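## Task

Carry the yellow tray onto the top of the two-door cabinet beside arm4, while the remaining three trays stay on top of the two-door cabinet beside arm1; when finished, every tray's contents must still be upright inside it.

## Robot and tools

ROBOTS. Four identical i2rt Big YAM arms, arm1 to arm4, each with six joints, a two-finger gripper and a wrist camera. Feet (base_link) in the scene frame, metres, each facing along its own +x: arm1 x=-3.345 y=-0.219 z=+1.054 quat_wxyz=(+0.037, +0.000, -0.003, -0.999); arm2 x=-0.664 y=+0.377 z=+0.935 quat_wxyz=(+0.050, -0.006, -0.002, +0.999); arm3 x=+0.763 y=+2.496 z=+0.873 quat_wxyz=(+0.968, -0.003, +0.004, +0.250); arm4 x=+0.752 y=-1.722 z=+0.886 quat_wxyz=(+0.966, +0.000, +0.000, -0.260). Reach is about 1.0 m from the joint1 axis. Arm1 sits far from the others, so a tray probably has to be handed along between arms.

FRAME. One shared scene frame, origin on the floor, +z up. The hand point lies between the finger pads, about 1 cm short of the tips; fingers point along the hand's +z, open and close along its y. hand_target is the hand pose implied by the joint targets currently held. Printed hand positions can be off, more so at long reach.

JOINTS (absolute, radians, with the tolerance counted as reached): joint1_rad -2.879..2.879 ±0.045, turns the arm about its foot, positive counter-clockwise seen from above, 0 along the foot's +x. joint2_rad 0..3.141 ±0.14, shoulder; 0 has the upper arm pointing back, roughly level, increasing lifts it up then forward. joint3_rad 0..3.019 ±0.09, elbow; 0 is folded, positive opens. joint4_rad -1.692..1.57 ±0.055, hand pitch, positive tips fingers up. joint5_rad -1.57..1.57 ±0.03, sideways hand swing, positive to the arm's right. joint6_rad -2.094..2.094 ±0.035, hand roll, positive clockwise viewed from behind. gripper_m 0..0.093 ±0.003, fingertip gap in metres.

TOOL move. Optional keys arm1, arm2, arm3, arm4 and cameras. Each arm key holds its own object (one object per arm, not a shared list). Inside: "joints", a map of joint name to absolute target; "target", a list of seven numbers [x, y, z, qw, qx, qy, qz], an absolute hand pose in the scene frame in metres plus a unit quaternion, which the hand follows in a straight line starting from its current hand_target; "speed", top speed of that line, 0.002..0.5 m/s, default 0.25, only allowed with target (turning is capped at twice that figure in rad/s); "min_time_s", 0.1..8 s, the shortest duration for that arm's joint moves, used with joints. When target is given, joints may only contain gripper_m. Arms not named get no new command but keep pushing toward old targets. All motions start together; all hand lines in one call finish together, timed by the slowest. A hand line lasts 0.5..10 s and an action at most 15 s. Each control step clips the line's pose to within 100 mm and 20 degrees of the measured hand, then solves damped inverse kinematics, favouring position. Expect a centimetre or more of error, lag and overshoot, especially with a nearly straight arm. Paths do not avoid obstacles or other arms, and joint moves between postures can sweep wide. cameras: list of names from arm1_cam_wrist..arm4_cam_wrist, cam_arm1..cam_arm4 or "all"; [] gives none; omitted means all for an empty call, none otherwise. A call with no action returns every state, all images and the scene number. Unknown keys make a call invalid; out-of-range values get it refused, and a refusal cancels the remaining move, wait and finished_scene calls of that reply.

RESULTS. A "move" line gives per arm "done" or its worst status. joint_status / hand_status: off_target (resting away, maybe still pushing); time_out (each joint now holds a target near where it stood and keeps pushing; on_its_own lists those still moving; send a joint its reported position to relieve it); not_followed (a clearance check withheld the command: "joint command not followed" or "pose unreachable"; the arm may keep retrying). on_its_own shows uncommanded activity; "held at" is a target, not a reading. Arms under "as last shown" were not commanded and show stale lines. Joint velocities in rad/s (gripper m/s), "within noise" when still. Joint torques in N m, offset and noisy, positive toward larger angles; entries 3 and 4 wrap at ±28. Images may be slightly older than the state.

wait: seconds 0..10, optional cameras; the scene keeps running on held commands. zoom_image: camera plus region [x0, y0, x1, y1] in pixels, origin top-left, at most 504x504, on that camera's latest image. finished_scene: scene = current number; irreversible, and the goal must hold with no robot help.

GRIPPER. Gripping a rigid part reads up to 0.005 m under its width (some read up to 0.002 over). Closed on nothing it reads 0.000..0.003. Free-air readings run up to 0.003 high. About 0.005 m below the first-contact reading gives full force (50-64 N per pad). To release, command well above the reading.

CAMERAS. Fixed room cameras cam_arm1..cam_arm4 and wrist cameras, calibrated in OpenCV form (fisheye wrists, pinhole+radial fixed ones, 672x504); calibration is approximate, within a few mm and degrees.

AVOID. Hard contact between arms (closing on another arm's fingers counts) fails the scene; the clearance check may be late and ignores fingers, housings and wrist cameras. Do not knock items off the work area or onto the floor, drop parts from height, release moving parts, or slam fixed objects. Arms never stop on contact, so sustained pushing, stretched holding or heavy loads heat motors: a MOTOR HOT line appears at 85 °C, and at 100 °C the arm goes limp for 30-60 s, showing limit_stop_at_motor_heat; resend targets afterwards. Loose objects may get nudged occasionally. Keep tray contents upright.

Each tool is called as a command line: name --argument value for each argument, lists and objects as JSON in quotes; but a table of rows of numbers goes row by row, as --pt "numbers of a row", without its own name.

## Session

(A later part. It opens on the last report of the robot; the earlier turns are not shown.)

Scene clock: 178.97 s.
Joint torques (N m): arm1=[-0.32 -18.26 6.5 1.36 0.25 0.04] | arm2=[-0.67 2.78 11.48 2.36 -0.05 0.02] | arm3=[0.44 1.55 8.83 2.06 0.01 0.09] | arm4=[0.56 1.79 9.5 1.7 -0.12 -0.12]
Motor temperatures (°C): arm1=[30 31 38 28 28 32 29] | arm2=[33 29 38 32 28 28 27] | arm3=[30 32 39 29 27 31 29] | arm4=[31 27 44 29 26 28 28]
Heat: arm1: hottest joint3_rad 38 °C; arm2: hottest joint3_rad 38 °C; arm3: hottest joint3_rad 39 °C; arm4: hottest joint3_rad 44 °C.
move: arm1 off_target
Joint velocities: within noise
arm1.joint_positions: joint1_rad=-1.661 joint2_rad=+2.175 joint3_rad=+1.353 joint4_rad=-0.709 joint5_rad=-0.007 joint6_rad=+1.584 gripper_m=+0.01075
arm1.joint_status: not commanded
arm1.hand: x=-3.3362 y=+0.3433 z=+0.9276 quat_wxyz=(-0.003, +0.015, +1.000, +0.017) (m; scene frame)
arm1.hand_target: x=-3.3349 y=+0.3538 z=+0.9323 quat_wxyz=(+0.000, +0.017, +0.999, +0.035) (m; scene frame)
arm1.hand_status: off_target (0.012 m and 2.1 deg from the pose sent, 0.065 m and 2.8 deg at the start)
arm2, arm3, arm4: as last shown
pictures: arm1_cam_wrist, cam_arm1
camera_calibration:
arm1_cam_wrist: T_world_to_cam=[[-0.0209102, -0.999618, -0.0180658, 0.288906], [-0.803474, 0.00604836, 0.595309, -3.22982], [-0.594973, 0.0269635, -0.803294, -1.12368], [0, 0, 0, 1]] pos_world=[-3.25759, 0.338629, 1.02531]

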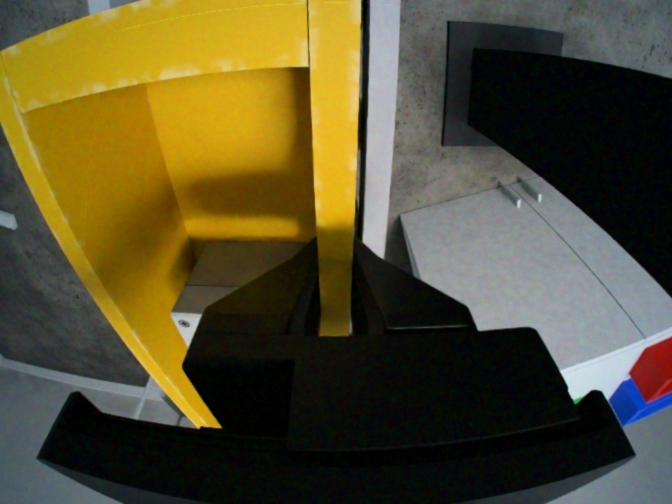

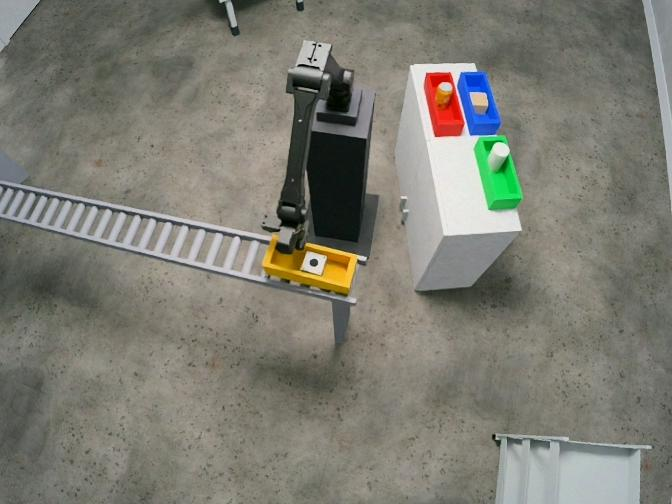

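move --arm1 '{"target":[-3.335,0.349,0.918,0,0.017,0.999,0.015],"speed":0.06}' --cameras '["arm1_cam_wrist","cam_arm1"]'

zoom_image --camera "cam_arm1" --region '[240, 210, 380, 320]'

Scene clock: 186.97 s.
Joint torques (N m): arm1=[-0.26 -17.61 7.86 0.46 0.26 0] | arm2=[-0.73 2.84 11.51 2.35 -0.05 0.03] | arm3=[0.5 1.79 8.83 2.04 0.01 0.09] | arm4=[1.44 1.85 9.36 1.85 -0.11 -0.11]
Motor temperatures (°C): arm1=[30 31 38 28 28 32 29] | arm2=[33 29 38 32 28 28 27] | arm3=[30 32 39 29 27 31 29] | arm4=[31 27 44 29 26 28 28]
Heat: arm1: hottest joint3_rad 38 °C; arm2: hottest joint3_rad 38 °C; arm3: hottest joint3_rad 39 °C; arm4: hottest joint3_rad 44 °C.
move: arm1 off_target
Joint velocities: within noise
arm1.joint_positions: joint1_rad=-1.661 joint2_rad=+2.201 joint3_rad=+1.353 joint4_rad=-0.708 joint5_rad=-0.007 joint6_rad=+1.588 gripper_m=+0.01075
arm1.joint_status: not commanded
arm1.hand: x=-3.3361 y=+0.3369 z=+0.9136 quat_wxyz=(-0.003, +0.017, +1.000, +0.005) (m; scene frame)
arm1.hand_target: x=-3.3350 y=+0.3488 z=+0.9183 quat_wxyz=(+0.000, +0.017, +1.000, +0.015) (m; scene frame)
arm1.hand_status: off_target (0.013 m and 1.2 deg from the pose sent, 0.011 m and 0.5 deg at the start)
arm2, arm3, arm4: as last shown
pictures: arm1_cam_wrist, cam_arm1
camera_calibration:
arm1_cam_wrist: T_world_to_cam=[[-0.0250853, -0.999668, 0.00591342, 0.246399], [-0.803115, 0.0236748, 0.595354, -3.22618], [-0.595296, 0.0101855, -0.803442, -1.12998], [0, 0, 0, 1]] pos_world=[-3.25749, 0.334206, 1.01139]

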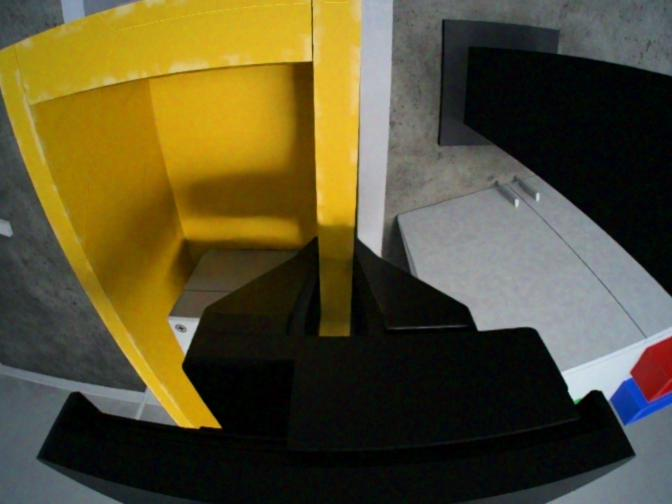

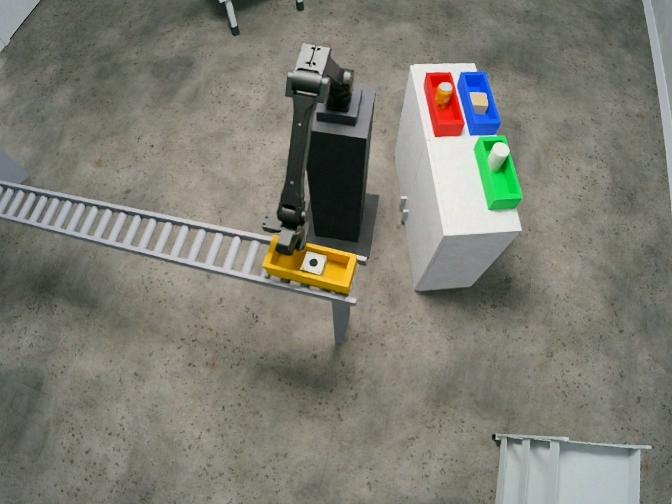

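Scaled by 3.600 from the camera's 672x504 image, which has a finer 960x720 frame.

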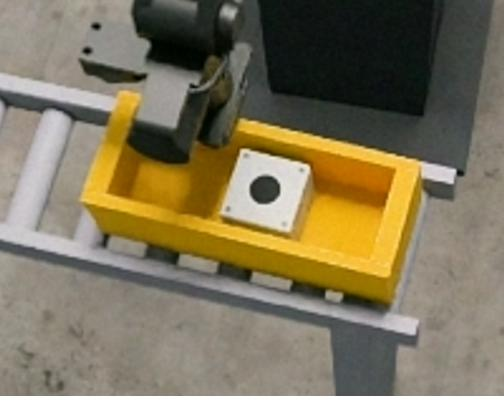

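move --arm1 '{"target":[-3.335,0.364,0.93,0,0.017,0.999,0.025],"speed":0.1}'

move --arm1 '{"target":[-3.335,0.364,0.905,0,0.017,0.999,0.012],"speed":0.06}' --cameras '["arm1_cam_wrist","cam_arm1"]'

zoom_image --camera "cam_arm1" --region '[240, 210, 380, 320]'

Scene clock: 194.27 s.
Joint torques (N m): arm1=[-0.26 -18.32 9.91 0.06 0.21 0] | arm2=[-0.67 2.73 11.51 2.35 -0.05 0.02] | arm3=[0.67 1.32 8.81 2.04 -0.01 0.09] | arm4=[1.08 1.49 9.24 1.8 -0.13 -0.1]
Motor temperatures (°C): arm1=[30 32 38 28 28 32 30] | arm2=[33 29 38 32 28 28 27] | arm3=[30 32 39 29 27 31 29] | arm4=[31 27 44 29 26 28 28]
Heat: arm1: hottest joint3_rad 38 °C; arm2: hottest joint3_rad 38 °C; arm3: hottest joint3_rad 39 °C; arm4: hottest joint3_rad 44 °C.
move: arm1 off_target
Joint velocities: within noise
arm1.joint_positions: joint1_rad=-1.661 joint2_rad=+2.201 joint3_rad=+1.363 joint4_rad=-0.717 joint5_rad=-0.005 joint6_rad=+1.588 gripper_m=+0.01075
arm1.joint_status: not commanded
arm1.hand: x=-3.3358 y=+0.3397 z=+0.9160 quat_wxyz=(-0.003, +0.017, +1.000, +0.005) (m; scene frame)
arm1.hand_target: x=-3.3350 y=+0.3631 z=+0.9306 quat_wxyz=(+0.000, +0.017, +1.000, +0.025) (m; scene frame)
arm1.hand_status: off_target (0.028 m and 2.3 deg from the pose sent, 0.032 m and 2.3 deg at the start)
arm2, arm3, arm4: as last shown
pictures: none

Scene clock: 195.27 s.
Joint torques (N m): arm1=[-0.26 -16.03 9.31 0.34 0.22 0.01] | arm2=[-0.73 2.84 11.49 2.33 -0.05 0.02] | arm3=[0.67 1.55 8.81 2.06 -0.01 0.1] | arm4=[1.08 1.44 9.36 1.83 -0.15 -0.15]
Motor temperatures (°C): arm1=[30 32 38 28 28 32 30] | arm2=[33 29 38 32 28 28 27] | arm3=[30 32 39 29 27 31 29] | arm4=[31 27 44 29 26 28 28]
Heat: arm1: hottest joint3_rad 38 °C; arm2: hottest joint3_rad 38 °C; arm3: hottest joint3_rad 39 °C; arm4: hottest joint3_rad 44 °C.
move: arm1 off_target
Joint velocities: within noise
arm1.joint_positions: joint1_rad=-1.661 joint2_rad=+2.231 joint3_rad=+1.399 joint4_rad=-0.719 joint5_rad=-0.005 joint6_rad=+1.588 gripper_m=+0.01075
arm1.joint_status: not commanded
arm1.hand: x=-3.3356 y=+0.3505 z=+0.9092 quat_wxyz=(-0.003, +0.017, +1.000, +0.008) (m; scene frame)
arm1.hand_target: x=-3.3350 y=+0.3635 z=+0.9053 quat_wxyz=(+0.000, +0.017, +1.000, +0.012) (m; scene frame)
arm1.hand_status: off_target (0.014 m and 0.6 deg from the pose sent, 0.027 m and 0.8 deg at the start)
arm2, arm3, arm4: as last shown
pictures: arm1_cam_wrist, cam_arm1
camera_calibration:
arm1_cam_wrist: T_world_to_cam=[[-0.0250693, -0.999685, 0.00102084, 0.264616], [-0.80382, 0.0207646, 0.59451, -3.22414], [-0.594344, 0.0140834, -0.804087, -1.13099], [0, 0, 0, 1]] pos_world=[-3.25719, 0.347409, 1.0071]

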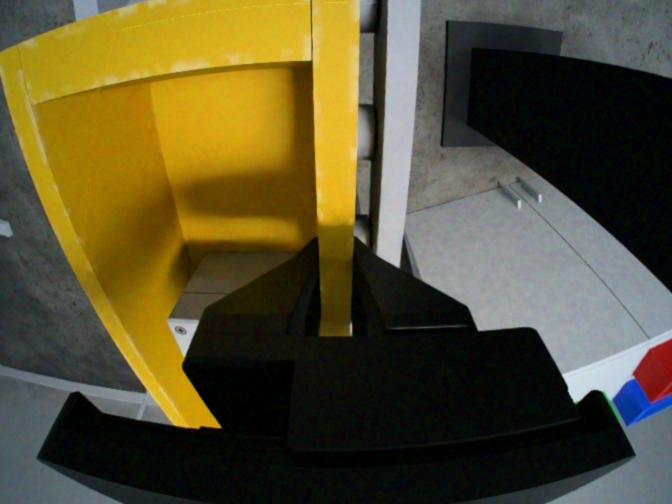

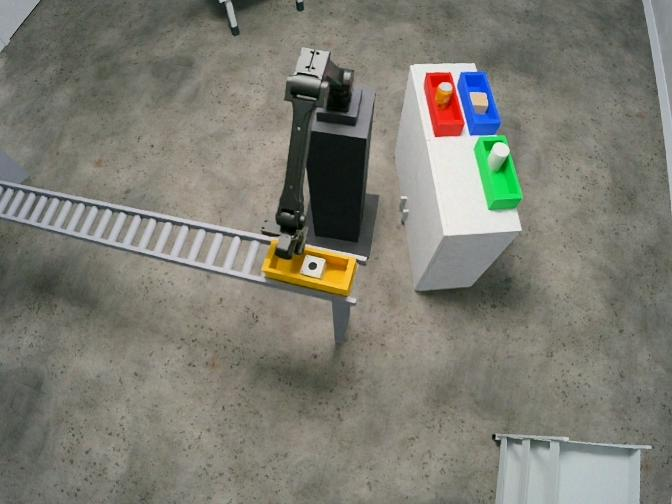

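Scaled by 3.600 from the camera's 672x504 image, which has a finer 960x720 frame.

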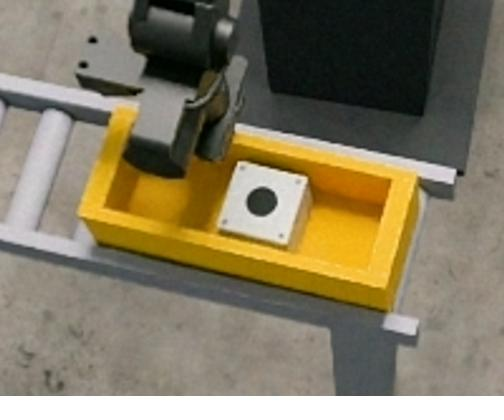

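move --arm1 '{"target":[-3.335,0.353,0.905,0,0.017,0.999,0.012],"speed":0.06}'

move --arm1 '{"target":[-3.335,0.353,0.89,0,0.017,0.999,0.012],"speed":0.05}' --cameras '["arm1_cam_wrist","cam_arm1"]'

zoom_image --camera "cam_arm1" --region '[240, 210, 380, 320]'

Scene clock: 202.07 s.
Joint torques (N m): arm1=[-0.32 -17.61 6.04 1.02 0.22 0] | arm2=[-0.67 2.78 11.52 2.35 -0.05 0.03] | arm3=[0.62 1.55 8.85 2.04 -0.01 0.09] | arm4=[1.14 2.02 9.22 1.77 -0.11 -0.13]
Motor temperatures (°C): arm1=[30 31 38 28 28 32 30] | arm2=[33 29 38 32 28 28 27] | arm3=[30 32 39 29 27 31 29] | arm4=[31 27 44 29 26 28 28]
Heat: arm1: hottest joint3_rad 38 °C; arm2: hottest joint3_rad 38 °C; arm3: hottest joint3_rad 39 °C; arm4: hottest joint3_rad 44 °C.
move: arm1 done
Joint velocities: within noise
arm1.joint_positions: joint1_rad=-1.661 joint2_rad=+2.231 joint3_rad=+1.399 joint4_rad=-0.718 joint5_rad=-0.005 joint6_rad=+1.588 gripper_m=+0.01075
arm1.joint_status: not commanded
arm1.hand: x=-3.3356 y=+0.3506 z=+0.9092 quat_wxyz=(-0.003, +0.017, +1.000, +0.008) (m; scene frame)
arm1.hand_target: x=-3.3349 y=+0.3529 z=+0.9051 quat_wxyz=(+0.000, +0.017, +1.000, +0.012) (m; scene frame)
arm1.hand_status: done (0.005 m and 0.6 deg from the pose sent, 0.005 m and 0.6 deg at the start)
arm2.joint_positions: joint1_rad=+0.276 joint2_rad=+0.604 joint3_rad=+1.429 joint4_rad=-1.155 joint5_rad=+0.102 joint6_rad=-0.663 gripper_m=+0.09396
arm2.joint_status: not commanded
arm2.hand: x=-0.9121 y=+0.3504 z=+1.5341 quat_wxyz=(-0.179, +0.757, +0.306, -0.548) (m; scene frame)
arm2.hand_target: x=-0.9083 y=+0.3511 z=+1.5437 quat_wxyz=(-0.181, +0.752, +0.303, -0.557) (m; scene frame)
arm2.hand_status: not commanded
arm3.joint_positions: joint1_rad=-0.181 joint2_rad=+0.624 joint3_rad=+1.365 joint4_rad=-1.296 joint5_rad=+0.077 joint6_rad=-0.729 gripper_m=+0.09396
arm3.joint_status: not commanded
arm3.hand: x=+1.0043 y=+2.5663 z=+1.4050 quat_wxyz=(-0.466, +0.426, -0.765, +0.132) (m; scene frame)
arm3.hand_target: x=+1.0021 y=+2.5656 z=+1.4154 quat_wxyz=(-0.475, +0.422, -0.760, +0.134) (m; scene frame)
arm3.hand_status: not commanded
arm4.joint_positions: joint1_rad=-0.152 joint2_rad=+0.644 joint3_rad=+1.428 joint4_rad=-1.488 joint5_rad=-0.198 joint6_rad=-0.129 gripper_m=+0.09396
arm4.joint_status: not commanded
arm4.hand: x=+0.9420 y=-1.8320 z=+1.4093 quat_wxyz=(-0.419, -0.205, -0.881, +0.081) (m; scene frame)
arm4.hand_target: x=+0.9408 y=-1.8309 z=+1.4217 quat_wxyz=(-0.431, -0.202, -0.875, +0.087) (m; scene frame)
arm4.hand_status: not commanded
pictures: none

Scene clock: 203.03 s.
Joint torques (N m): arm1=[-0.26 -15.27 6.19 1.59 0.22 0] | arm2=[-0.73 2.78 11.49 2.36 -0.05 0.03] | arm3=[0.56 1.61 8.83 2.09 0 0.09] | arm4=[1.26 1.26 9.46 1.78 -0.11 -0.11]
Motor temperatures (°C): arm1=[30 31 38 28 28 32 30] | arm2=[33 29 38 32 28 28 27] | arm3=[30 32 39 29 27 31 29] | arm4=[31 27 44 29 26 28 28]
Heat: arm1: hottest joint3_rad 38 °C; arm2: hottest joint3_rad 38 °C; arm3: hottest joint3_rad 39 °C; arm4: hottest joint3_rad 44 °C.
move: arm1 off_target
Joint velocities: within noise
arm1.joint_positions: joint1_rad=-1.661 joint2_rad=+2.231 joint3_rad=+1.399 joint4_rad=-0.709 joint5_rad=-0.005 joint6_rad=+1.588 gripper_m=+0.01075
arm1.joint_status: not commanded
arm1.hand: x=-3.3356 y=+0.3529 z=+0.9090 quat_wxyz=(-0.003, +0.017, +1.000, +0.012) (m; scene frame)
arm1.hand_target: x=-3.3350 y=+0.3523 z=+0.8905 quat_wxyz=(+0.000, +0.017, +1.000, +0.012) (m; scene frame)
arm1.hand_status: off_target (0.019 m and 0.3 deg from the pose sent, 0.019 m and 0.6 deg at the start)
arm2, arm3, arm4: as last shown
pictures: arm1_cam_wrist, cam_arm1
camera_calibration:
arm1_cam_wrist: T_world_to_cam=[[-0.0250549, -0.999649, -0.00856013, 0.275707], [-0.803961, 0.0150595, 0.594491, -3.22242], [-0.594154, 0.0217769, -0.804057, -1.1332], [0, 0, 0, 1]] pos_world=[-3.25709, 0.348816, 1.00691]

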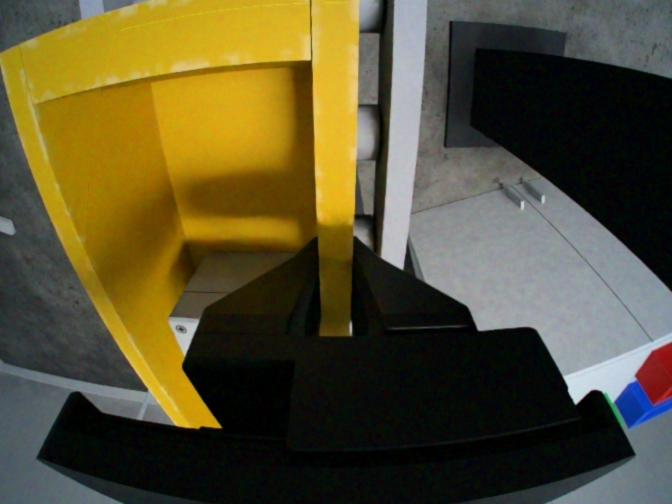

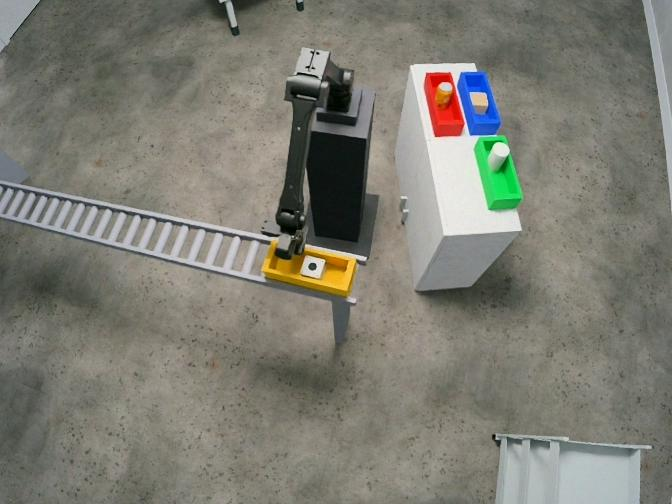

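Scaled by 3.600 from the camera's 672x504 image, which has a finer 960x720 frame.

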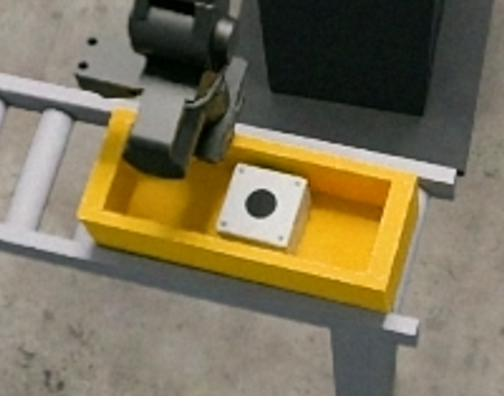

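move --arm1 '{"target":[-3.335,0.353,0.95,0,0.017,0.999,0.02],"speed":0.1}'

move --arm1 '{"target":[-3.335,0.352,0.905,0,0.017,0.999,0.012],"speed":0.06}' --cameras '["arm1_cam_wrist","cam_arm1"]'

zoom_image --camera "cam_arm1" --region '[240, 210, 380, 320]'

Scene clock: 210.20 s.
Joint torques (N m): arm1=[-0.26 -23.06 6.24 0.25 -0.02 0] | arm2=[-0.73 2.73 11.52 2.35 -0.05 0.02] | arm3=[0.56 1.55 8.84 2.07 -0.01 0.09] | arm4=[0.91 1.85 9.24 1.73 -0.15 -0.12]
Motor temperatures (°C): arm1=[30 31 38 28 28 32 30] | arm2=[33 29 38 32 28 28 27] | arm3=[30 32 39 29 27 31 29] | arm4=[31 27 44 29 26 28 28]
Heat: arm1: hottest joint3_rad 38 °C; arm2: hottest joint3_rad 38 °C; arm3: hottest joint3_rad 39 °C; arm4: hottest joint3_rad 44 °C.
move: arm1 off_target
Joint velocities: within noise
arm1.joint_positions: joint1_rad=-1.661 joint2_rad=+2.205 joint3_rad=+1.377 joint4_rad=-0.751 joint5_rad=+0.000 joint6_rad=+1.589 gripper_m=+0.01075
arm1.joint_status: not commanded
arm1.hand: x=-3.3349 y=+0.3375 z=+0.9173 quat_wxyz=(+0.000, +0.018, +1.000, -0.007) (m; scene frame)
arm1.hand_target: x=-3.3350 y=+0.3525 z=+0.9493 quat_wxyz=(+0.000, +0.017, +1.000, +0.020) (m; scene frame)
arm1.hand_status: off_target (0.036 m and 3.1 deg from the pose sent, 0.041 m and 0.9 deg at the start)
arm2, arm3, arm4: as last shown
pictures: none

Scene clock: 211.47 s.
Joint torques (N m): arm1=[-0.26 -16.62 7.46 0.88 0.15 -0.01] | arm2=[-0.73 2.78 11.49 2.36 -0.05 0.03] | arm3=[0.38 1.55 8.83 2.03 0 0.09] | arm4=[0.56 1.03 9.36 1.87 -0.12 -0.07]
Motor temperatures (°C): arm1=[30 31 38 28 28 32 30] | arm2=[33 29 38 32 28 28 27] | arm3=[30 32 39 29 27 31 29] | arm4=[31 27 44 29 26 28 28]
Heat: arm1: hottest joint3_rad 38 °C; arm2: hottest joint3_rad 38 °C; arm3: hottest joint3_rad 39 °C; arm4: hottest joint3_rad 44 °C.
move: arm1 done
Joint velocities: within noise
arm1.joint_positions: joint1_rad=-1.661 joint2_rad=+2.219 joint3_rad=+1.377 joint4_rad=-0.711 joint5_rad=-0.004 joint6_rad=+1.589 gripper_m=+0.01075
arm1.joint_status: not commanded
arm1.hand: x=-3.3355 y=+0.3437 z=+0.9097 quat_wxyz=(-0.002, +0.018, +1.000, +0.006) (m; scene frame)
arm1.hand_target: x=-3.3350 y=+0.3518 z=+0.9052 quat_wxyz=(+0.000, +0.017, +1.000, +0.012) (m; scene frame)
arm1.hand_status: done (0.010 m and 0.7 deg from the pose sent, 0.019 m and 2.2 deg at the start)
arm2, arm3, arm4: as last shown
pictures: arm1_cam_wrist, cam_arm1
camera_calibration:
arm1_cam_wrist: T_world_to_cam=[[-0.025887, -0.999655, 0.00443698, 0.251898], [-0.804681, 0.0234711, 0.593243, -3.2268], [-0.593143, 0.0117869, -0.805011, -1.12478], [0, 0, 0, 1]] pos_world=[-3.25718, 0.340805, 1.0077]

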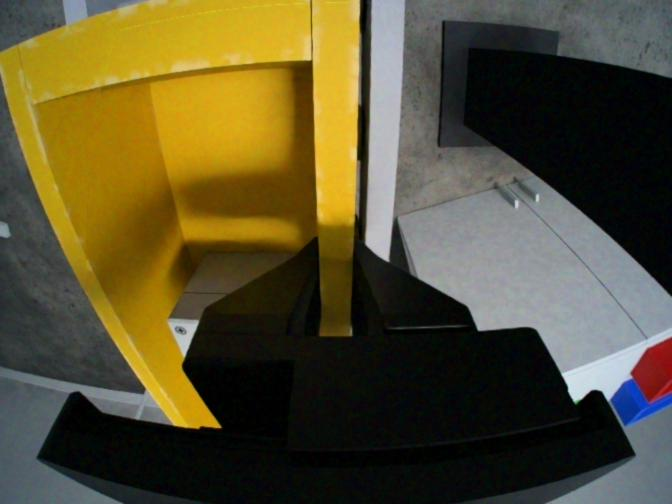

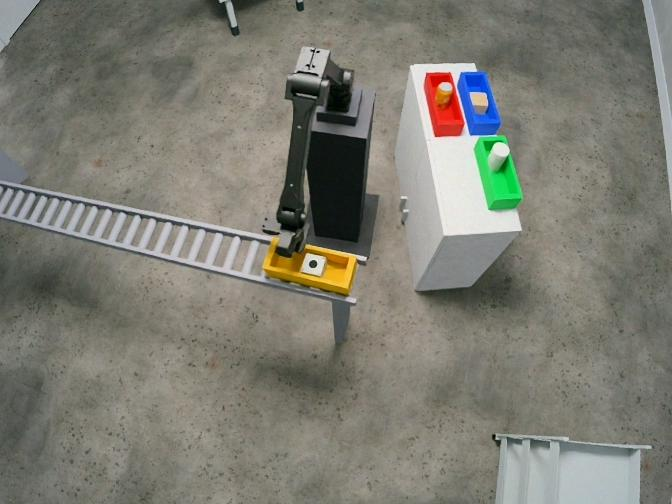

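Scaled by 3.600 from the camera's 672x504 image, which has a finer 960x720 frame.

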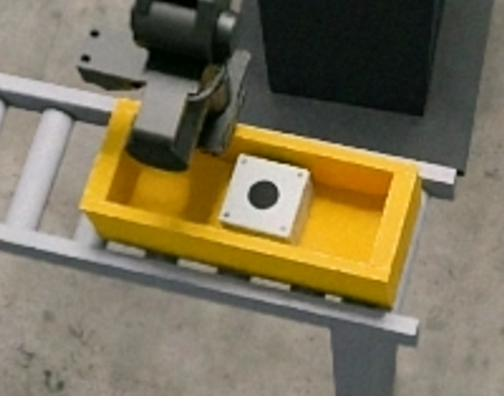

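move --arm1 '{"target":[-3.335,0.355,0.885,0,0.017,0.999,0.012],"speed":0.05}' --cameras '["arm1_cam_wrist","cam_arm1"]'

zoom_image --camera "cam_arm1" --region '[240, 210, 380, 320]'

Scene clock: 219.10 s.
Joint torques (N m): arm1=[-0.26 -13.22 8.46 1.55 0.15 -0.01] | arm2=[-0.73 2.78 11.49 2.33 -0.05 0.02] | arm3=[0.38 1.49 8.83 1.99 -0.01 0.09] | arm4=[1.03 1.79 9.24 1.73 -0.19 -0.12]
Motor temperatures (°C): arm1=[30 32 38 28 28 32 30] | arm2=[33 29 38 32 28 28 27] | arm3=[30 32 39 29 27 31 29] | arm4=[31 27 45 29 26 28 28]
Heat: arm1: hottest joint3_rad 38 °C; arm2: hottest joint3_rad 38 °C; arm3: hottest joint3_rad 39 °C; arm4: hottest joint3_rad 45 °C.
move: arm1 off_target
Joint velocities: within noise
arm1.joint_positions: joint1_rad=-1.661 joint2_rad=+2.222 joint3_rad=+1.377 joint4_rad=-0.702 joint5_rad=-0.004 joint6_rad=+1.589 gripper_m=+0.01075
arm1.joint_status: not commanded
arm1.hand: x=-3.3355 y=+0.3453 z=+0.9083 quat_wxyz=(-0.002, +0.018, +1.000, +0.009) (m; scene frame)
arm1.hand_target: x=-3.3350 y=+0.3535 z=+0.8858 quat_wxyz=(+0.000, +0.017, +1.000, +0.012) (m; scene frame)
arm1.hand_status: off_target (0.025 m and 0.4 deg from the pose sent, 0.027 m and 0.7 deg at the start)
arm2, arm3, arm4: as last shown
pictures: arm1_cam_wrist, cam_arm1
camera_calibration:
arm1_cam_wrist: T_world_to_cam=[[-0.025838, -0.999663, -0.00242456, 0.259976], [-0.80477, 0.0193617, 0.593271, -3.22491], [-0.593024, 0.0172801, -0.804999, -1.12742], [0, 0, 0, 1]] pos_world=[-3.25718, 0.34181, 1.0063]

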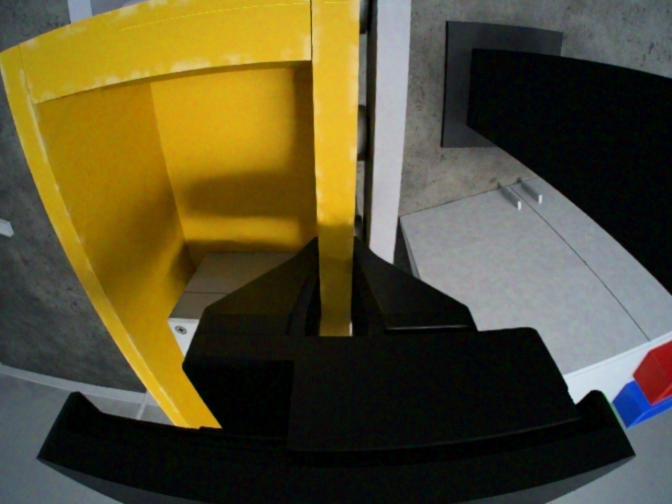

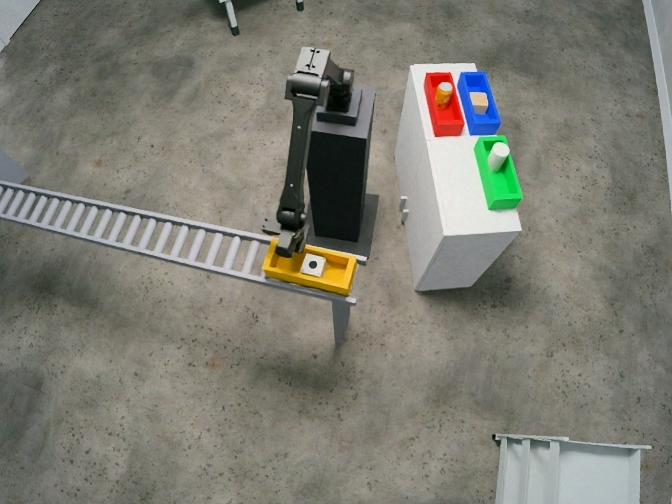

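Scaled by 3.600 from the camera's 672x504 image, which has a finer 960x720 frame.

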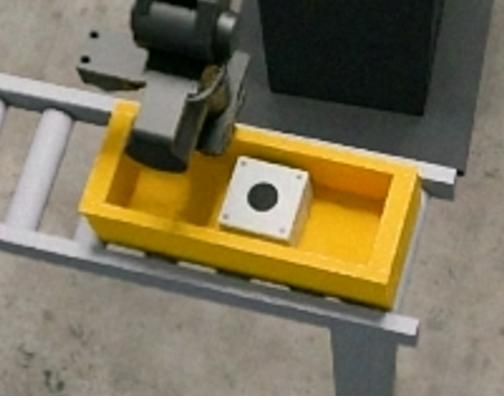

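move --arm1 '{"target":[-3.335,0.352,0.909,0,0.017,0.999,0.012],"speed":0.1,"joints":{"gripper_m":0.03}}'

move --arm1 '{"target":[-3.335,0.352,1.06,0,0.017,0.999,0.012],"speed":0.4}' --arm2 '{"target":[-1.0,0.27,1.2,0,0.017,0.999,0],"speed":0.3}' --cameras '["cam_arm1","cam_arm2","arm2_cam_wrist"]'

Scene clock: 228.80 s.
Joint torques (N m): arm1=[-0.26 -20.48 7.09 0.1 0.04 0] | arm2=[-0.67 2.78 11.49 2.35 -0.05 0.02] | arm3=[0.56 1.55 8.84 2.04 -0.02 0.09] | arm4=[1.2 1.49 9.32 1.77 -0.11 -0.07]
Motor temperatures (°C): arm1=[30 32 38 28 28 32 30] | arm2=[33 29 38 32 28 28 27] | arm3=[30 32 39 29 27 31 29] | arm4=[31 27 45 29 26 28 28]
Heat: arm1: hottest joint3_rad 38 °C; arm2: hottest joint3_rad 38 °C; arm3: hottest joint3_rad 39 °C; arm4: hottest joint3_rad 45 °C.
move: arm1 off_target
Joint velocities: within noise
arm1.joint_positions: joint1_rad=-1.661 joint2_rad=+2.255 joint3_rad=+1.377 joint4_rad=-0.696 joint5_rad=-0.001 joint6_rad=+1.589 gripper_m=+0.02995
arm1.joint_status: all done
arm1.hand: x=-3.3348 y=+0.3372 z=+0.8907 quat_wxyz=(+0.000, +0.018, +1.000, -0.004) (m; scene frame)
arm1.hand_target: x=-3.3350 y=+0.3517 z=+0.9090 quat_wxyz=(+0.000, +0.017, +1.000, +0.012) (m; scene frame)
arm1.hand_status: off_target (0.024 m and 1.9 deg from the pose sent, 0.007 m and 0.4 deg at the start)
arm2, arm3, arm4: as last shown
pictures: none

Scene clock: 235.07 s.
Joint torques (N m): arm1=[-0.15 -19.08 10.97 0.14 -0.14 -0.01] | arm2=[0.38 -6.48 15.62 -0.5 0.23 -0.15] | arm3=[0.38 1.38 8.83 2.04 0 0.09] | arm4=[1.03 1.44 9.4 2.03 -0.12 -0.17]
Motor temperatures (°C): arm1=[30 32 38 28 28 32 29] | arm2=[33 29 39 31 28 28 27] | arm3=[30 32 39 29 27 31 29] | arm4=[31 27 45 29 26 28 28]
Heat: arm1: hottest joint3_rad 38 °C; arm2: hottest joint3_rad 39 °C; arm3: hottest joint3_rad 39 °C; arm4: hottest joint3_rad 45 °C.
move: arm1 off_target; arm2 off_target
Joint velocities: within noise
arm1.joint_positions: joint1_rad=-1.663 joint2_rad=+1.999 joint3_rad=+1.394 joint4_rad=-0.998 joint5_rad=+0.004 joint6_rad=+1.589 gripper_m=+0.02996
arm1.joint_status: not commanded
arm1.hand: x=-3.3334 y=+0.3281 z=+1.0332 quat_wxyz=(+0.002, +0.019, +1.000, -0.019) (m; scene frame)
arm1.hand_target: x=-3.3349 y=+0.3508 z=+1.0606 quat_wxyz=(+0.000, +0.017, +1.000, +0.012) (m; scene frame)
arm1.hand_status: off_target (0.036 m and 3.5 deg from the pose sent, 0.170 m and 1.9 deg at the start)
arm2.joint_positions: joint1_rad=+0.547 joint2_rad=+1.264 joint3_rad=+1.223 joint4_rad=-1.625 joint5_rad=+0.298 joint6_rad=-2.074 gripper_m=+0.09397
arm2.joint_status: not commanded
arm2.hand: x=-0.9878 y=+0.2793 z=+1.1884 quat_wxyz=(-0.063, +0.294, +0.943, +0.143) (m; scene frame)
arm2.hand_target: x=-0.9991 y=+0.2694 z=+1.1998 quat_wxyz=(-0.071, +0.284, +0.946, +0.138) (m; scene frame)
arm2.hand_status: off_target (0.019 m and 37.2 deg from the pose sent, 0.355 m and 142.8 deg at the start; pose on its path clipped on 94 of 188 steps; a joint's target at an end of its range on 118 of 188 steps)
arm3, arm4: as last shown
pictures: arm2_cam_wrist, cam_arm1, cam_arm2
camera_calibration:
arm2_cam_wrist: T_world_to_cam=[[-0.578206, -0.781124, -0.235633, -0.0718032], [-0.648918, 0.26522, 0.713136, -1.55652], [-0.494553, 0.565247, -0.660237, 0.264831], [0, 0, 0, 1]] pos_world=[-0.920597, 0.207038, 1.26794]

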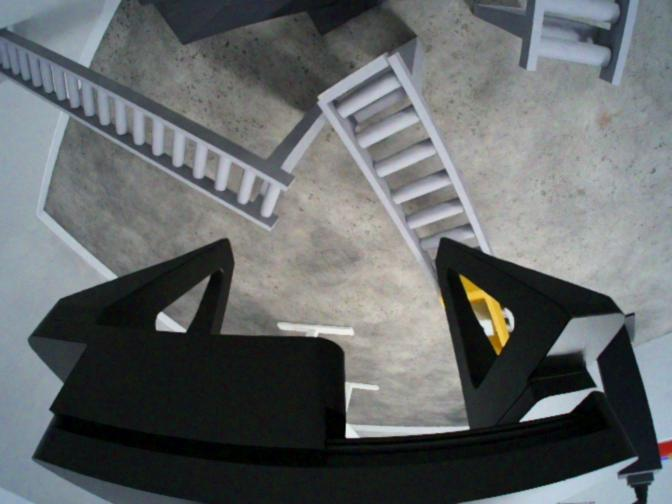

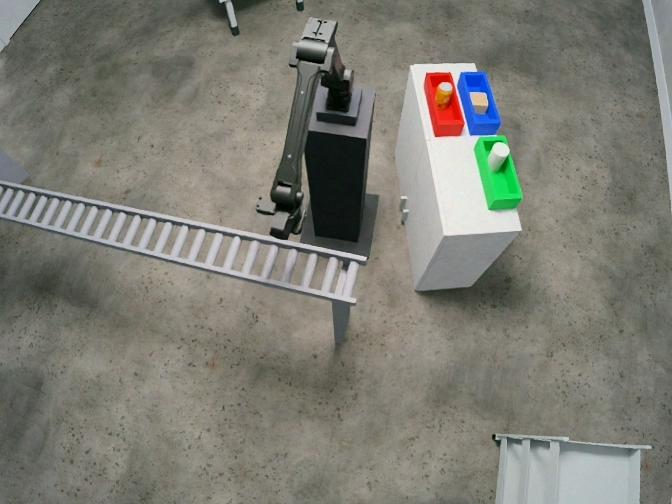

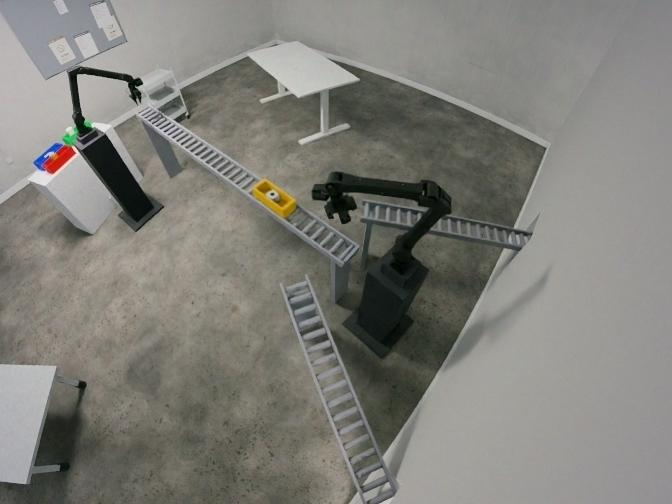

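move --arm2 '{"target":[-1.0,0.3,1.2,0,1,-0.017,0],"speed":0.4}' --cameras '["cam_arm2","arm2_cam_wrist"]'

zoom_image --camera "cam_arm2" --region '[230, 160, 430, 310]'

Scene clock: 249.43 s.
Joint torques (N m): arm1=[-0.15 -19.08 10.97 0.14 -0.14 -0.01] | arm2=[-1.38 -9.41 9.57 0.73 0.11 0.09] | arm3=[0.38 1.38 8.81 1.99 0.01 0.09] | arm4=[1.14 1.9 9.37 1.7 -0.09 -0.09]
Motor temperatures (°C): arm1=[30 33 39 28 28 31 29] | arm2=[33 30 42 31 28 28 26] | arm3=[30 32 39 29 27 31 29] | arm4=[31 27 45 29 26 28 28]
Heat: arm1: hottest joint3_rad 39 °C; arm2: hottest joint3_rad 42 °C; arm3: hottest joint3_rad 39 °C; arm4: hottest joint3_rad 45 °C.
move: arm2 done
Joint velocities: within noise
arm1, arm3, arm4: as last shown
arm2.joint_positions: joint1_rad=+0.334 joint2_rad=+1.236 joint3_rad=+1.260 joint4_rad=-1.588 joint5_rad=-0.004 joint6_rad=+0.248 gripper_m=+0.09398
arm2.joint_status: not commanded
arm2.hand: x=-1.0027 y=+0.2956 z=+1.2030 quat_wxyz=(+0.001, +1.000, -0.007, +0.003) (m; scene frame)
arm2.hand_target: x=-0.9999 y=+0.2999 z=+1.2000 quat_wxyz=(+0.000, +1.000, -0.017, +0.000) (m; scene frame)
arm2.hand_status: done (0.006 m and 1.2 deg from the pose sent, 0.027 m and 147.7 deg at the start)
pictures: arm2_cam_wrist, cam_arm2
camera_calibration:
arm2_cam_wrist: T_world_to_cam=[[0.0212386, 0.999753, -0.0065338, -0.265184], [0.815468, -0.013542, 0.578643, 0.131619], [0.578412, -0.0176177, -0.815555, 1.69281], [0, 0, 0, 1]] pos_world=[-1.08084, 0.296724, 1.30269]

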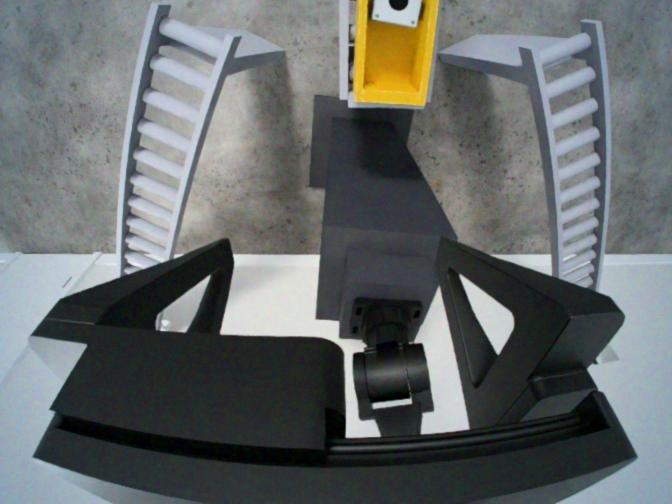

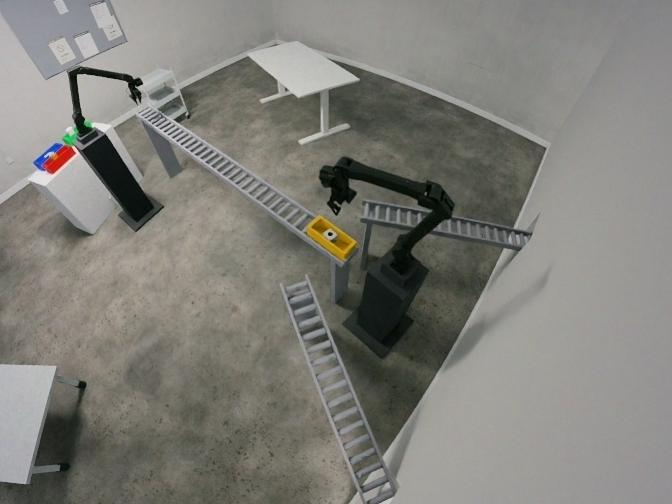

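Scaled by 2.520 from the camera's 672x504 image, which has a finer 960x720 frame.

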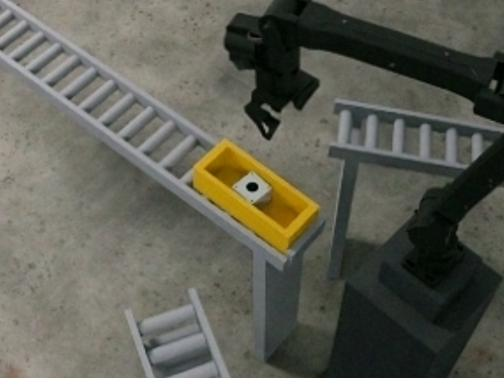

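move --arm2 '{"target":[-1.105,0.325,0.92,0,1,-0.017,0],"speed":0.3,"joints":{"gripper_m":0.05}}' --cameras '["cam_arm2","arm2_cam_wrist"]'

Scene clock: 263.23 s.
Joint torques (N m): arm1=[-0.15 -19.14 10.99 0.16 -0.14 -0.01] | arm2=[-1.55 -11.63 9.77 0.75 0.04 -0.14] | arm3=[0.44 1.32 8.84 2.02 -0.01 0.09] | arm4=[0.44 2.08 9.51 1.98 -0.15 -0.11]
Motor temperatures (°C): arm1=[30 34 40 28 28 31 28] | arm2=[33 30 41 31 28 28 26] | arm3=[30 32 40 28 27 31 29] | arm4=[31 27 45 29 26 28 28]
Heat: arm1: hottest joint3_rad 40 °C; arm2: hottest joint3_rad 41 °C; arm3: hottest joint3_rad 40 °C; arm4: hottest joint3_rad 45 °C.
move: arm2 done
Joint velocities: within noise
arm1: as last shown
arm2.joint_positions: joint1_rad=+0.228 joint2_rad=+1.724 joint3_rad=+1.008 joint4_rad=-0.844 joint5_rad=-0.004 joint6_rad=+0.162 gripper_m=+0.05013
arm2.joint_status: all done
arm2.hand: x=-1.0977 y=+0.3207 z=+0.9257 quat_wxyz=(+0.001, +1.000, -0.017, +0.001) (m; scene frame)
arm2.hand_target: x=-1.1048 y=+0.3251 z=+0.9202 quat_wxyz=(+0.000, +1.000, -0.017, +0.000) (m; scene frame)
arm2.hand_status: done (0.010 m and 0.1 deg from the pose sent, 0.302 m and 1.2 deg at the start)
arm3.joint_positions: joint1_rad=-0.181 joint2_rad=+0.624 joint3_rad=+1.365 joint4_rad=-1.296 joint5_rad=+0.077 joint6_rad=-0.729 gripper_m=+0.09396
arm3.joint_status: not commanded
arm3.hand: x=+1.0043 y=+2.5663 z=+1.4050 quat_wxyz=(-0.466, +0.426, -0.765, +0.132) (m; scene frame)
arm3.hand_target: x=+1.0021 y=+2.5656 z=+1.4154 quat_wxyz=(-0.475, +0.422, -0.760, +0.134) (m; scene frame)
arm3.hand_status: not commanded
arm4.joint_positions: joint1_rad=-0.152 joint2_rad=+0.644 joint3_rad=+1.428 joint4_rad=-1.488 joint5_rad=-0.198 joint6_rad=-0.129 gripper_m=+0.09396
arm4.joint_status: not commanded
arm4.hand: x=+0.9420 y=-1.8320 z=+1.4093 quat_wxyz=(-0.419, -0.205, -0.881, +0.081) (m; scene frame)
arm4.hand_target: x=+0.9408 y=-1.8309 z=+1.4217 quat_wxyz=(-0.431, -0.202, -0.875, +0.087) (m; scene frame)
arm4.hand_status: not commanded
pictures: arm2_cam_wrist, cam_arm2
camera_calibration:
arm2_cam_wrist: T_world_to_cam=[[0.0413887, 0.999126, -0.00589235, -0.268372], [0.817093, -0.0304528, 0.575701, 0.379807], [0.575018, -0.0286421, -0.817639, 1.52381], [0, 0, 0, 1]] pos_world=[-1.17545, 0.323349, 1.02569]

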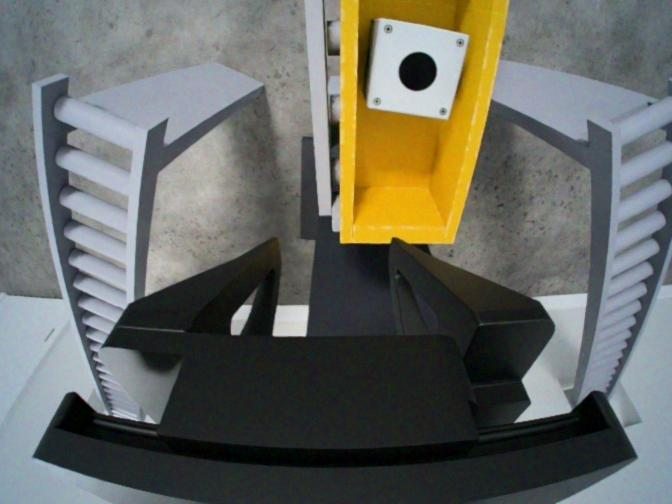

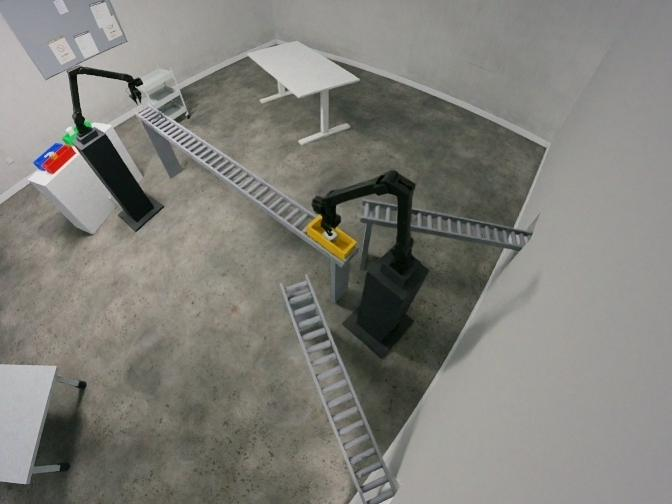

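move --arm2 '{"target":[-1.108,0.332,0.76,0,1,-0.022,0],"speed":0.15}' --cameras '["cam_arm2","arm2_cam_wrist"]'

zoom_image --camera "cam_arm2" --region '[280, 160, 400, 290]'

Scene clock: 276.90 s.
Joint torques (N m): arm1=[-0.15 -19.08 10.96 0.16 -0.14 -0.01] | arm2=[-1.73 -13.33 6.42 0.76 0.03 -0.15] | arm3=[0.62 1.49 8.79 2.03 -0.01 0.09] | arm4=[1.14 2.14 9.24 1.65 -0.11 -0.11]
Motor temperatures (°C): arm1=[30 35 41 28 28 31 28] | arm2=[33 31 40 31 28 28 26] | arm3=[30 32 40 28 27 30 29] | arm4=[30 27 45 29 26 28 28]
Heat: arm1: hottest joint3_rad 41 °C; arm2: hottest joint3_rad 40 °C; arm3: hottest joint3_rad 40 °C; arm4: hottest joint3_rad 45 °C.
move: arm2 off_target
Joint velocities: within noise
arm1, arm3, arm4: as last shown
arm2.joint_positions: joint1_rad=+0.214 joint2_rad=+2.085 joint3_rad=+0.990 joint4_rad=-0.460 joint5_rad=-0.004 joint6_rad=+0.157 gripper_m=+0.05013
arm2.joint_status: not commanded
arm2.hand: x=-1.1053 y=+0.3261 z=+0.7695 quat_wxyz=(+0.001, +1.000, -0.021, -0.002) (m; scene frame)
arm2.hand_target: x=-1.1077 y=+0.3319 z=+0.7602 quat_wxyz=(+0.000, +1.000, -0.022, +0.000) (m; scene frame)
arm2.hand_status: off_target (0.011 m and 0.3 deg from the pose sent, 0.166 m and 0.6 deg at the start)
pictures: arm2_cam_wrist, cam_arm2
camera_calibration:
arm2_cam_wrist: T_world_to_cam=[[0.049304, 0.998762, -0.00660944, -0.265002], [0.820086, -0.0367046, 0.571062, 0.485039], [0.570112, -0.0335759, -0.82088, 1.39927], [0, 0, 0, 1]] pos_world=[-1.18245, 0.329459, 0.869898]

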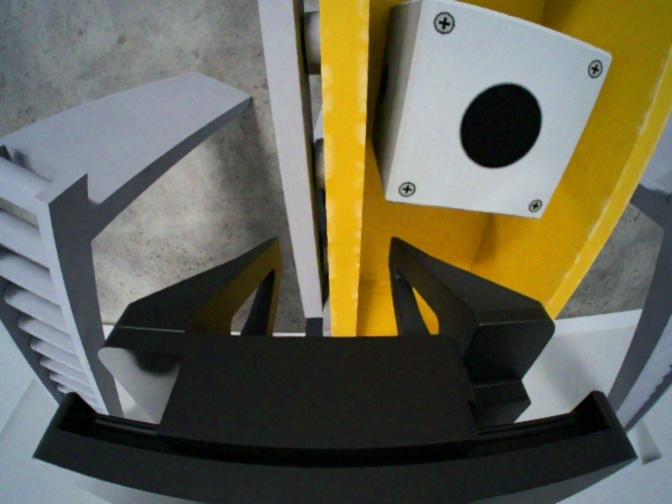

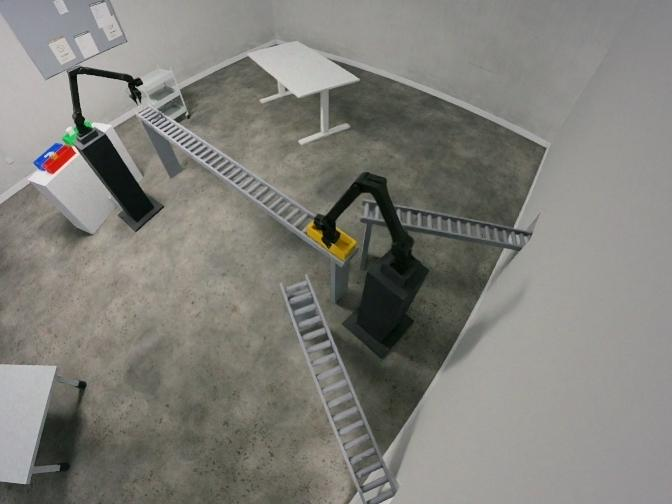

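Scaled by 3.877 from the camera's 672x504 image, which has a finer 960x720 frame.

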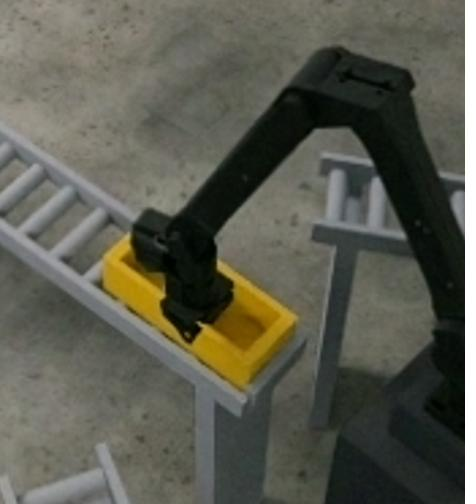

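move --arm2 '{"target":[-1.108,0.334,0.744,0,1,-0.022,0],"speed":0.08}'

move --arm2 '{"joints":{"gripper_m":0.0}}'

move --arm2 '{"target":[-1.108,0.334,0.99,0,1,-0.022,0],"speed":0.2}' --cameras '["cam_arm2","arm2_cam_wrist"]'

Scene clock: 281.57 s.
Joint torques (N m): arm1=[-0.15 -19.14 10.97 0.16 -0.14 0] | arm2=[-1.67 -13.04 6.67 0.76 0.03 -0.15] | arm3=[0.44 1.61 8.83 2 0 0.08] | arm4=[0.85 2.2 9.46 1.83 -0.12 -0.13]
Motor temperatures (°C): arm1=[30 35 41 28 28 31 28] | arm2=[33 31 39 31 28 28 26] | arm3=[30 32 40 28 27 30 29] | arm4=[30 27 45 29 26 28 28]
Heat: arm1: hottest joint3_rad 41 °C; arm2: hottest joint3_rad 39 °C; arm3: hottest joint3_rad 40 °C; arm4: hottest joint3_rad 45 °C.
move: arm2 off_target
Joint velocities: within noise
arm1, arm3, arm4: as last shown
arm2.joint_positions: joint1_rad=+0.210 joint2_rad=+2.122 joint3_rad=+0.990 joint4_rad=-0.426 joint5_rad=-0.004 joint6_rad=+0.153 gripper_m=+0.05013
arm2.joint_status: not commanded
arm2.hand: x=-1.1027 y=+0.3285 z=+0.7540 quat_wxyz=(+0.001, +1.000, -0.021, +0.000) (m; scene frame)
arm2.hand_target: x=-1.1077 y=+0.3340 z=+0.7443 quat_wxyz=(+0.000, +1.000, -0.022, +0.000) (m; scene frame)
arm2.hand_status: off_target (0.013 m and 0.2 deg from the pose sent, 0.027 m and 0.3 deg at the start)
pictures: none

Scene clock: 282.20 s.
Joint torques (N m): arm1=[-0.15 -19.08 10.97 0.16 -0.14 0] | arm2=[-1.67 -13.1 6.67 0.72 -0.12 -0.09] | arm3=[0.56 1.55 8.79 2.02 -0.01 0.09] | arm4=[1.26 1.49 9.4 1.88 -0.13 -0.1]
Motor temperatures (°C): arm1=[30 35 41 28 28 31 28] | arm2=[33 31 39 31 28 28 26] | arm3=[30 32 40 28 27 30 29] | arm4=[30 27 45 29 26 28 28]
Heat: arm1: hottest joint3_rad 41 °C; arm2: hottest joint3_rad 39 °C; arm3: hottest joint3_rad 40 °C; arm4: hottest joint3_rad 45 °C.
move: arm2 off_target
Joint velocities: within noise
arm1, arm3, arm4: as last shown
arm2.joint_positions: joint1_rad=+0.209 joint2_rad=+2.122 joint3_rad=+0.990 joint4_rad=-0.426 joint5_rad=+0.000 joint6_rad=+0.146 gripper_m=+0.01203
arm2.joint_status: gripper_m off_target (ended at +0.01207, target +0.00000)
arm2.hand: x=-1.1030 y=+0.3292 z=+0.7540 quat_wxyz=(-0.001, +1.000, -0.018, -0.001) (m; scene frame)
arm2.hand_target: x=-1.1077 y=+0.3340 z=+0.7443 quat_wxyz=(+0.000, +1.000, -0.022, +0.000) (m; scene frame)
arm2.hand_status: not commanded
pictures: none

Scene clock: 284.33 s.
Joint torques (N m): arm1=[-0.15 -19.14 10.99 0.16 -0.14 0] | arm2=[-1.73 -15.97 14.94 -0.24 0.14 0.09] | arm3=[0.56 1.49 8.79 2.09 -0.01 0.09] | arm4=[0.91 2.14 9.24 1.85 -0.06 -0.1]
Motor temperatures (°C): arm1=[30 35 41 28 28 31 28] | arm2=[33 31 39 31 28 28 27] | arm3=[30 32 40 28 27 30 29] | arm4=[30 27 45 29 26 28 28]
Heat: arm1: hottest joint3_rad 41 °C; arm2: hottest joint3_rad 39 °C; arm3: hottest joint3_rad 40 °C; arm4: hottest joint3_rad 45 °C.
move: arm2 off_target
Joint velocities: within noise
arm1, arm3, arm4: as last shown
arm2.joint_positions: joint1_rad=+0.208 joint2_rad=+1.665 joint3_rad=+1.024 joint4_rad=-1.014 joint5_rad=-0.007 joint6_rad=+0.129 gripper_m=+0.01203
arm2.joint_status: not commanded
arm2.hand: x=-1.0723 y=+0.3316 z=+0.9562 quat_wxyz=(-0.003, +0.999, -0.010, +0.048) (m; scene frame)
arm2.hand_target: x=-1.1056 y=+0.3342 z=+0.9908 quat_wxyz=(+0.000, +1.000, -0.022, +0.000) (m; scene frame)
arm2.hand_status: off_target (0.049 m and 5.6 deg from the pose sent, 0.236 m and 0.4 deg at the start)
pictures: arm2_cam_wrist, cam_arm2
camera_calibration:
arm2_cam_wrist: T_world_to_cam=[[0.0277168, 0.999608, 0.00407057, -0.304442], [0.759867, -0.0237148, 0.649646, 0.207484], [0.649488, -0.014913, -0.760226, 1.55483], [0, 0, 0, 1]] pos_world=[-1.15906, 0.33243, 1.04847]

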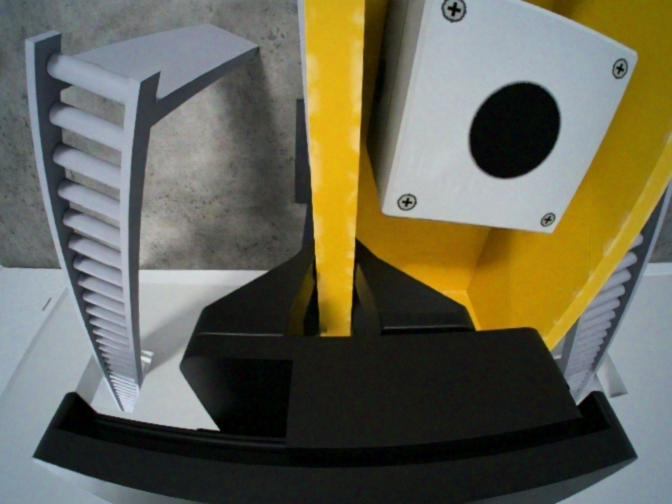

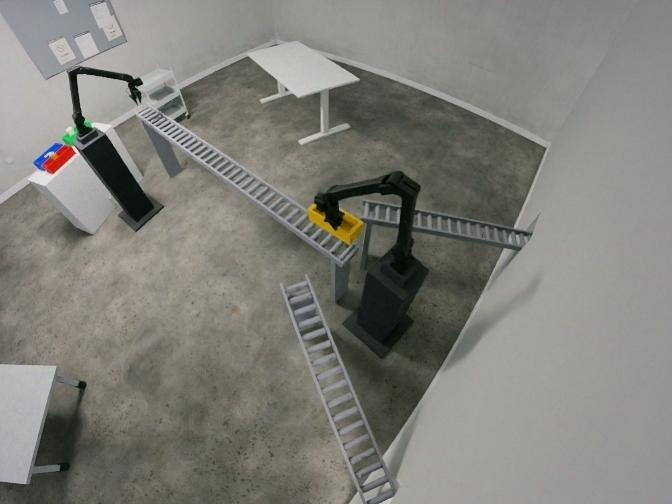

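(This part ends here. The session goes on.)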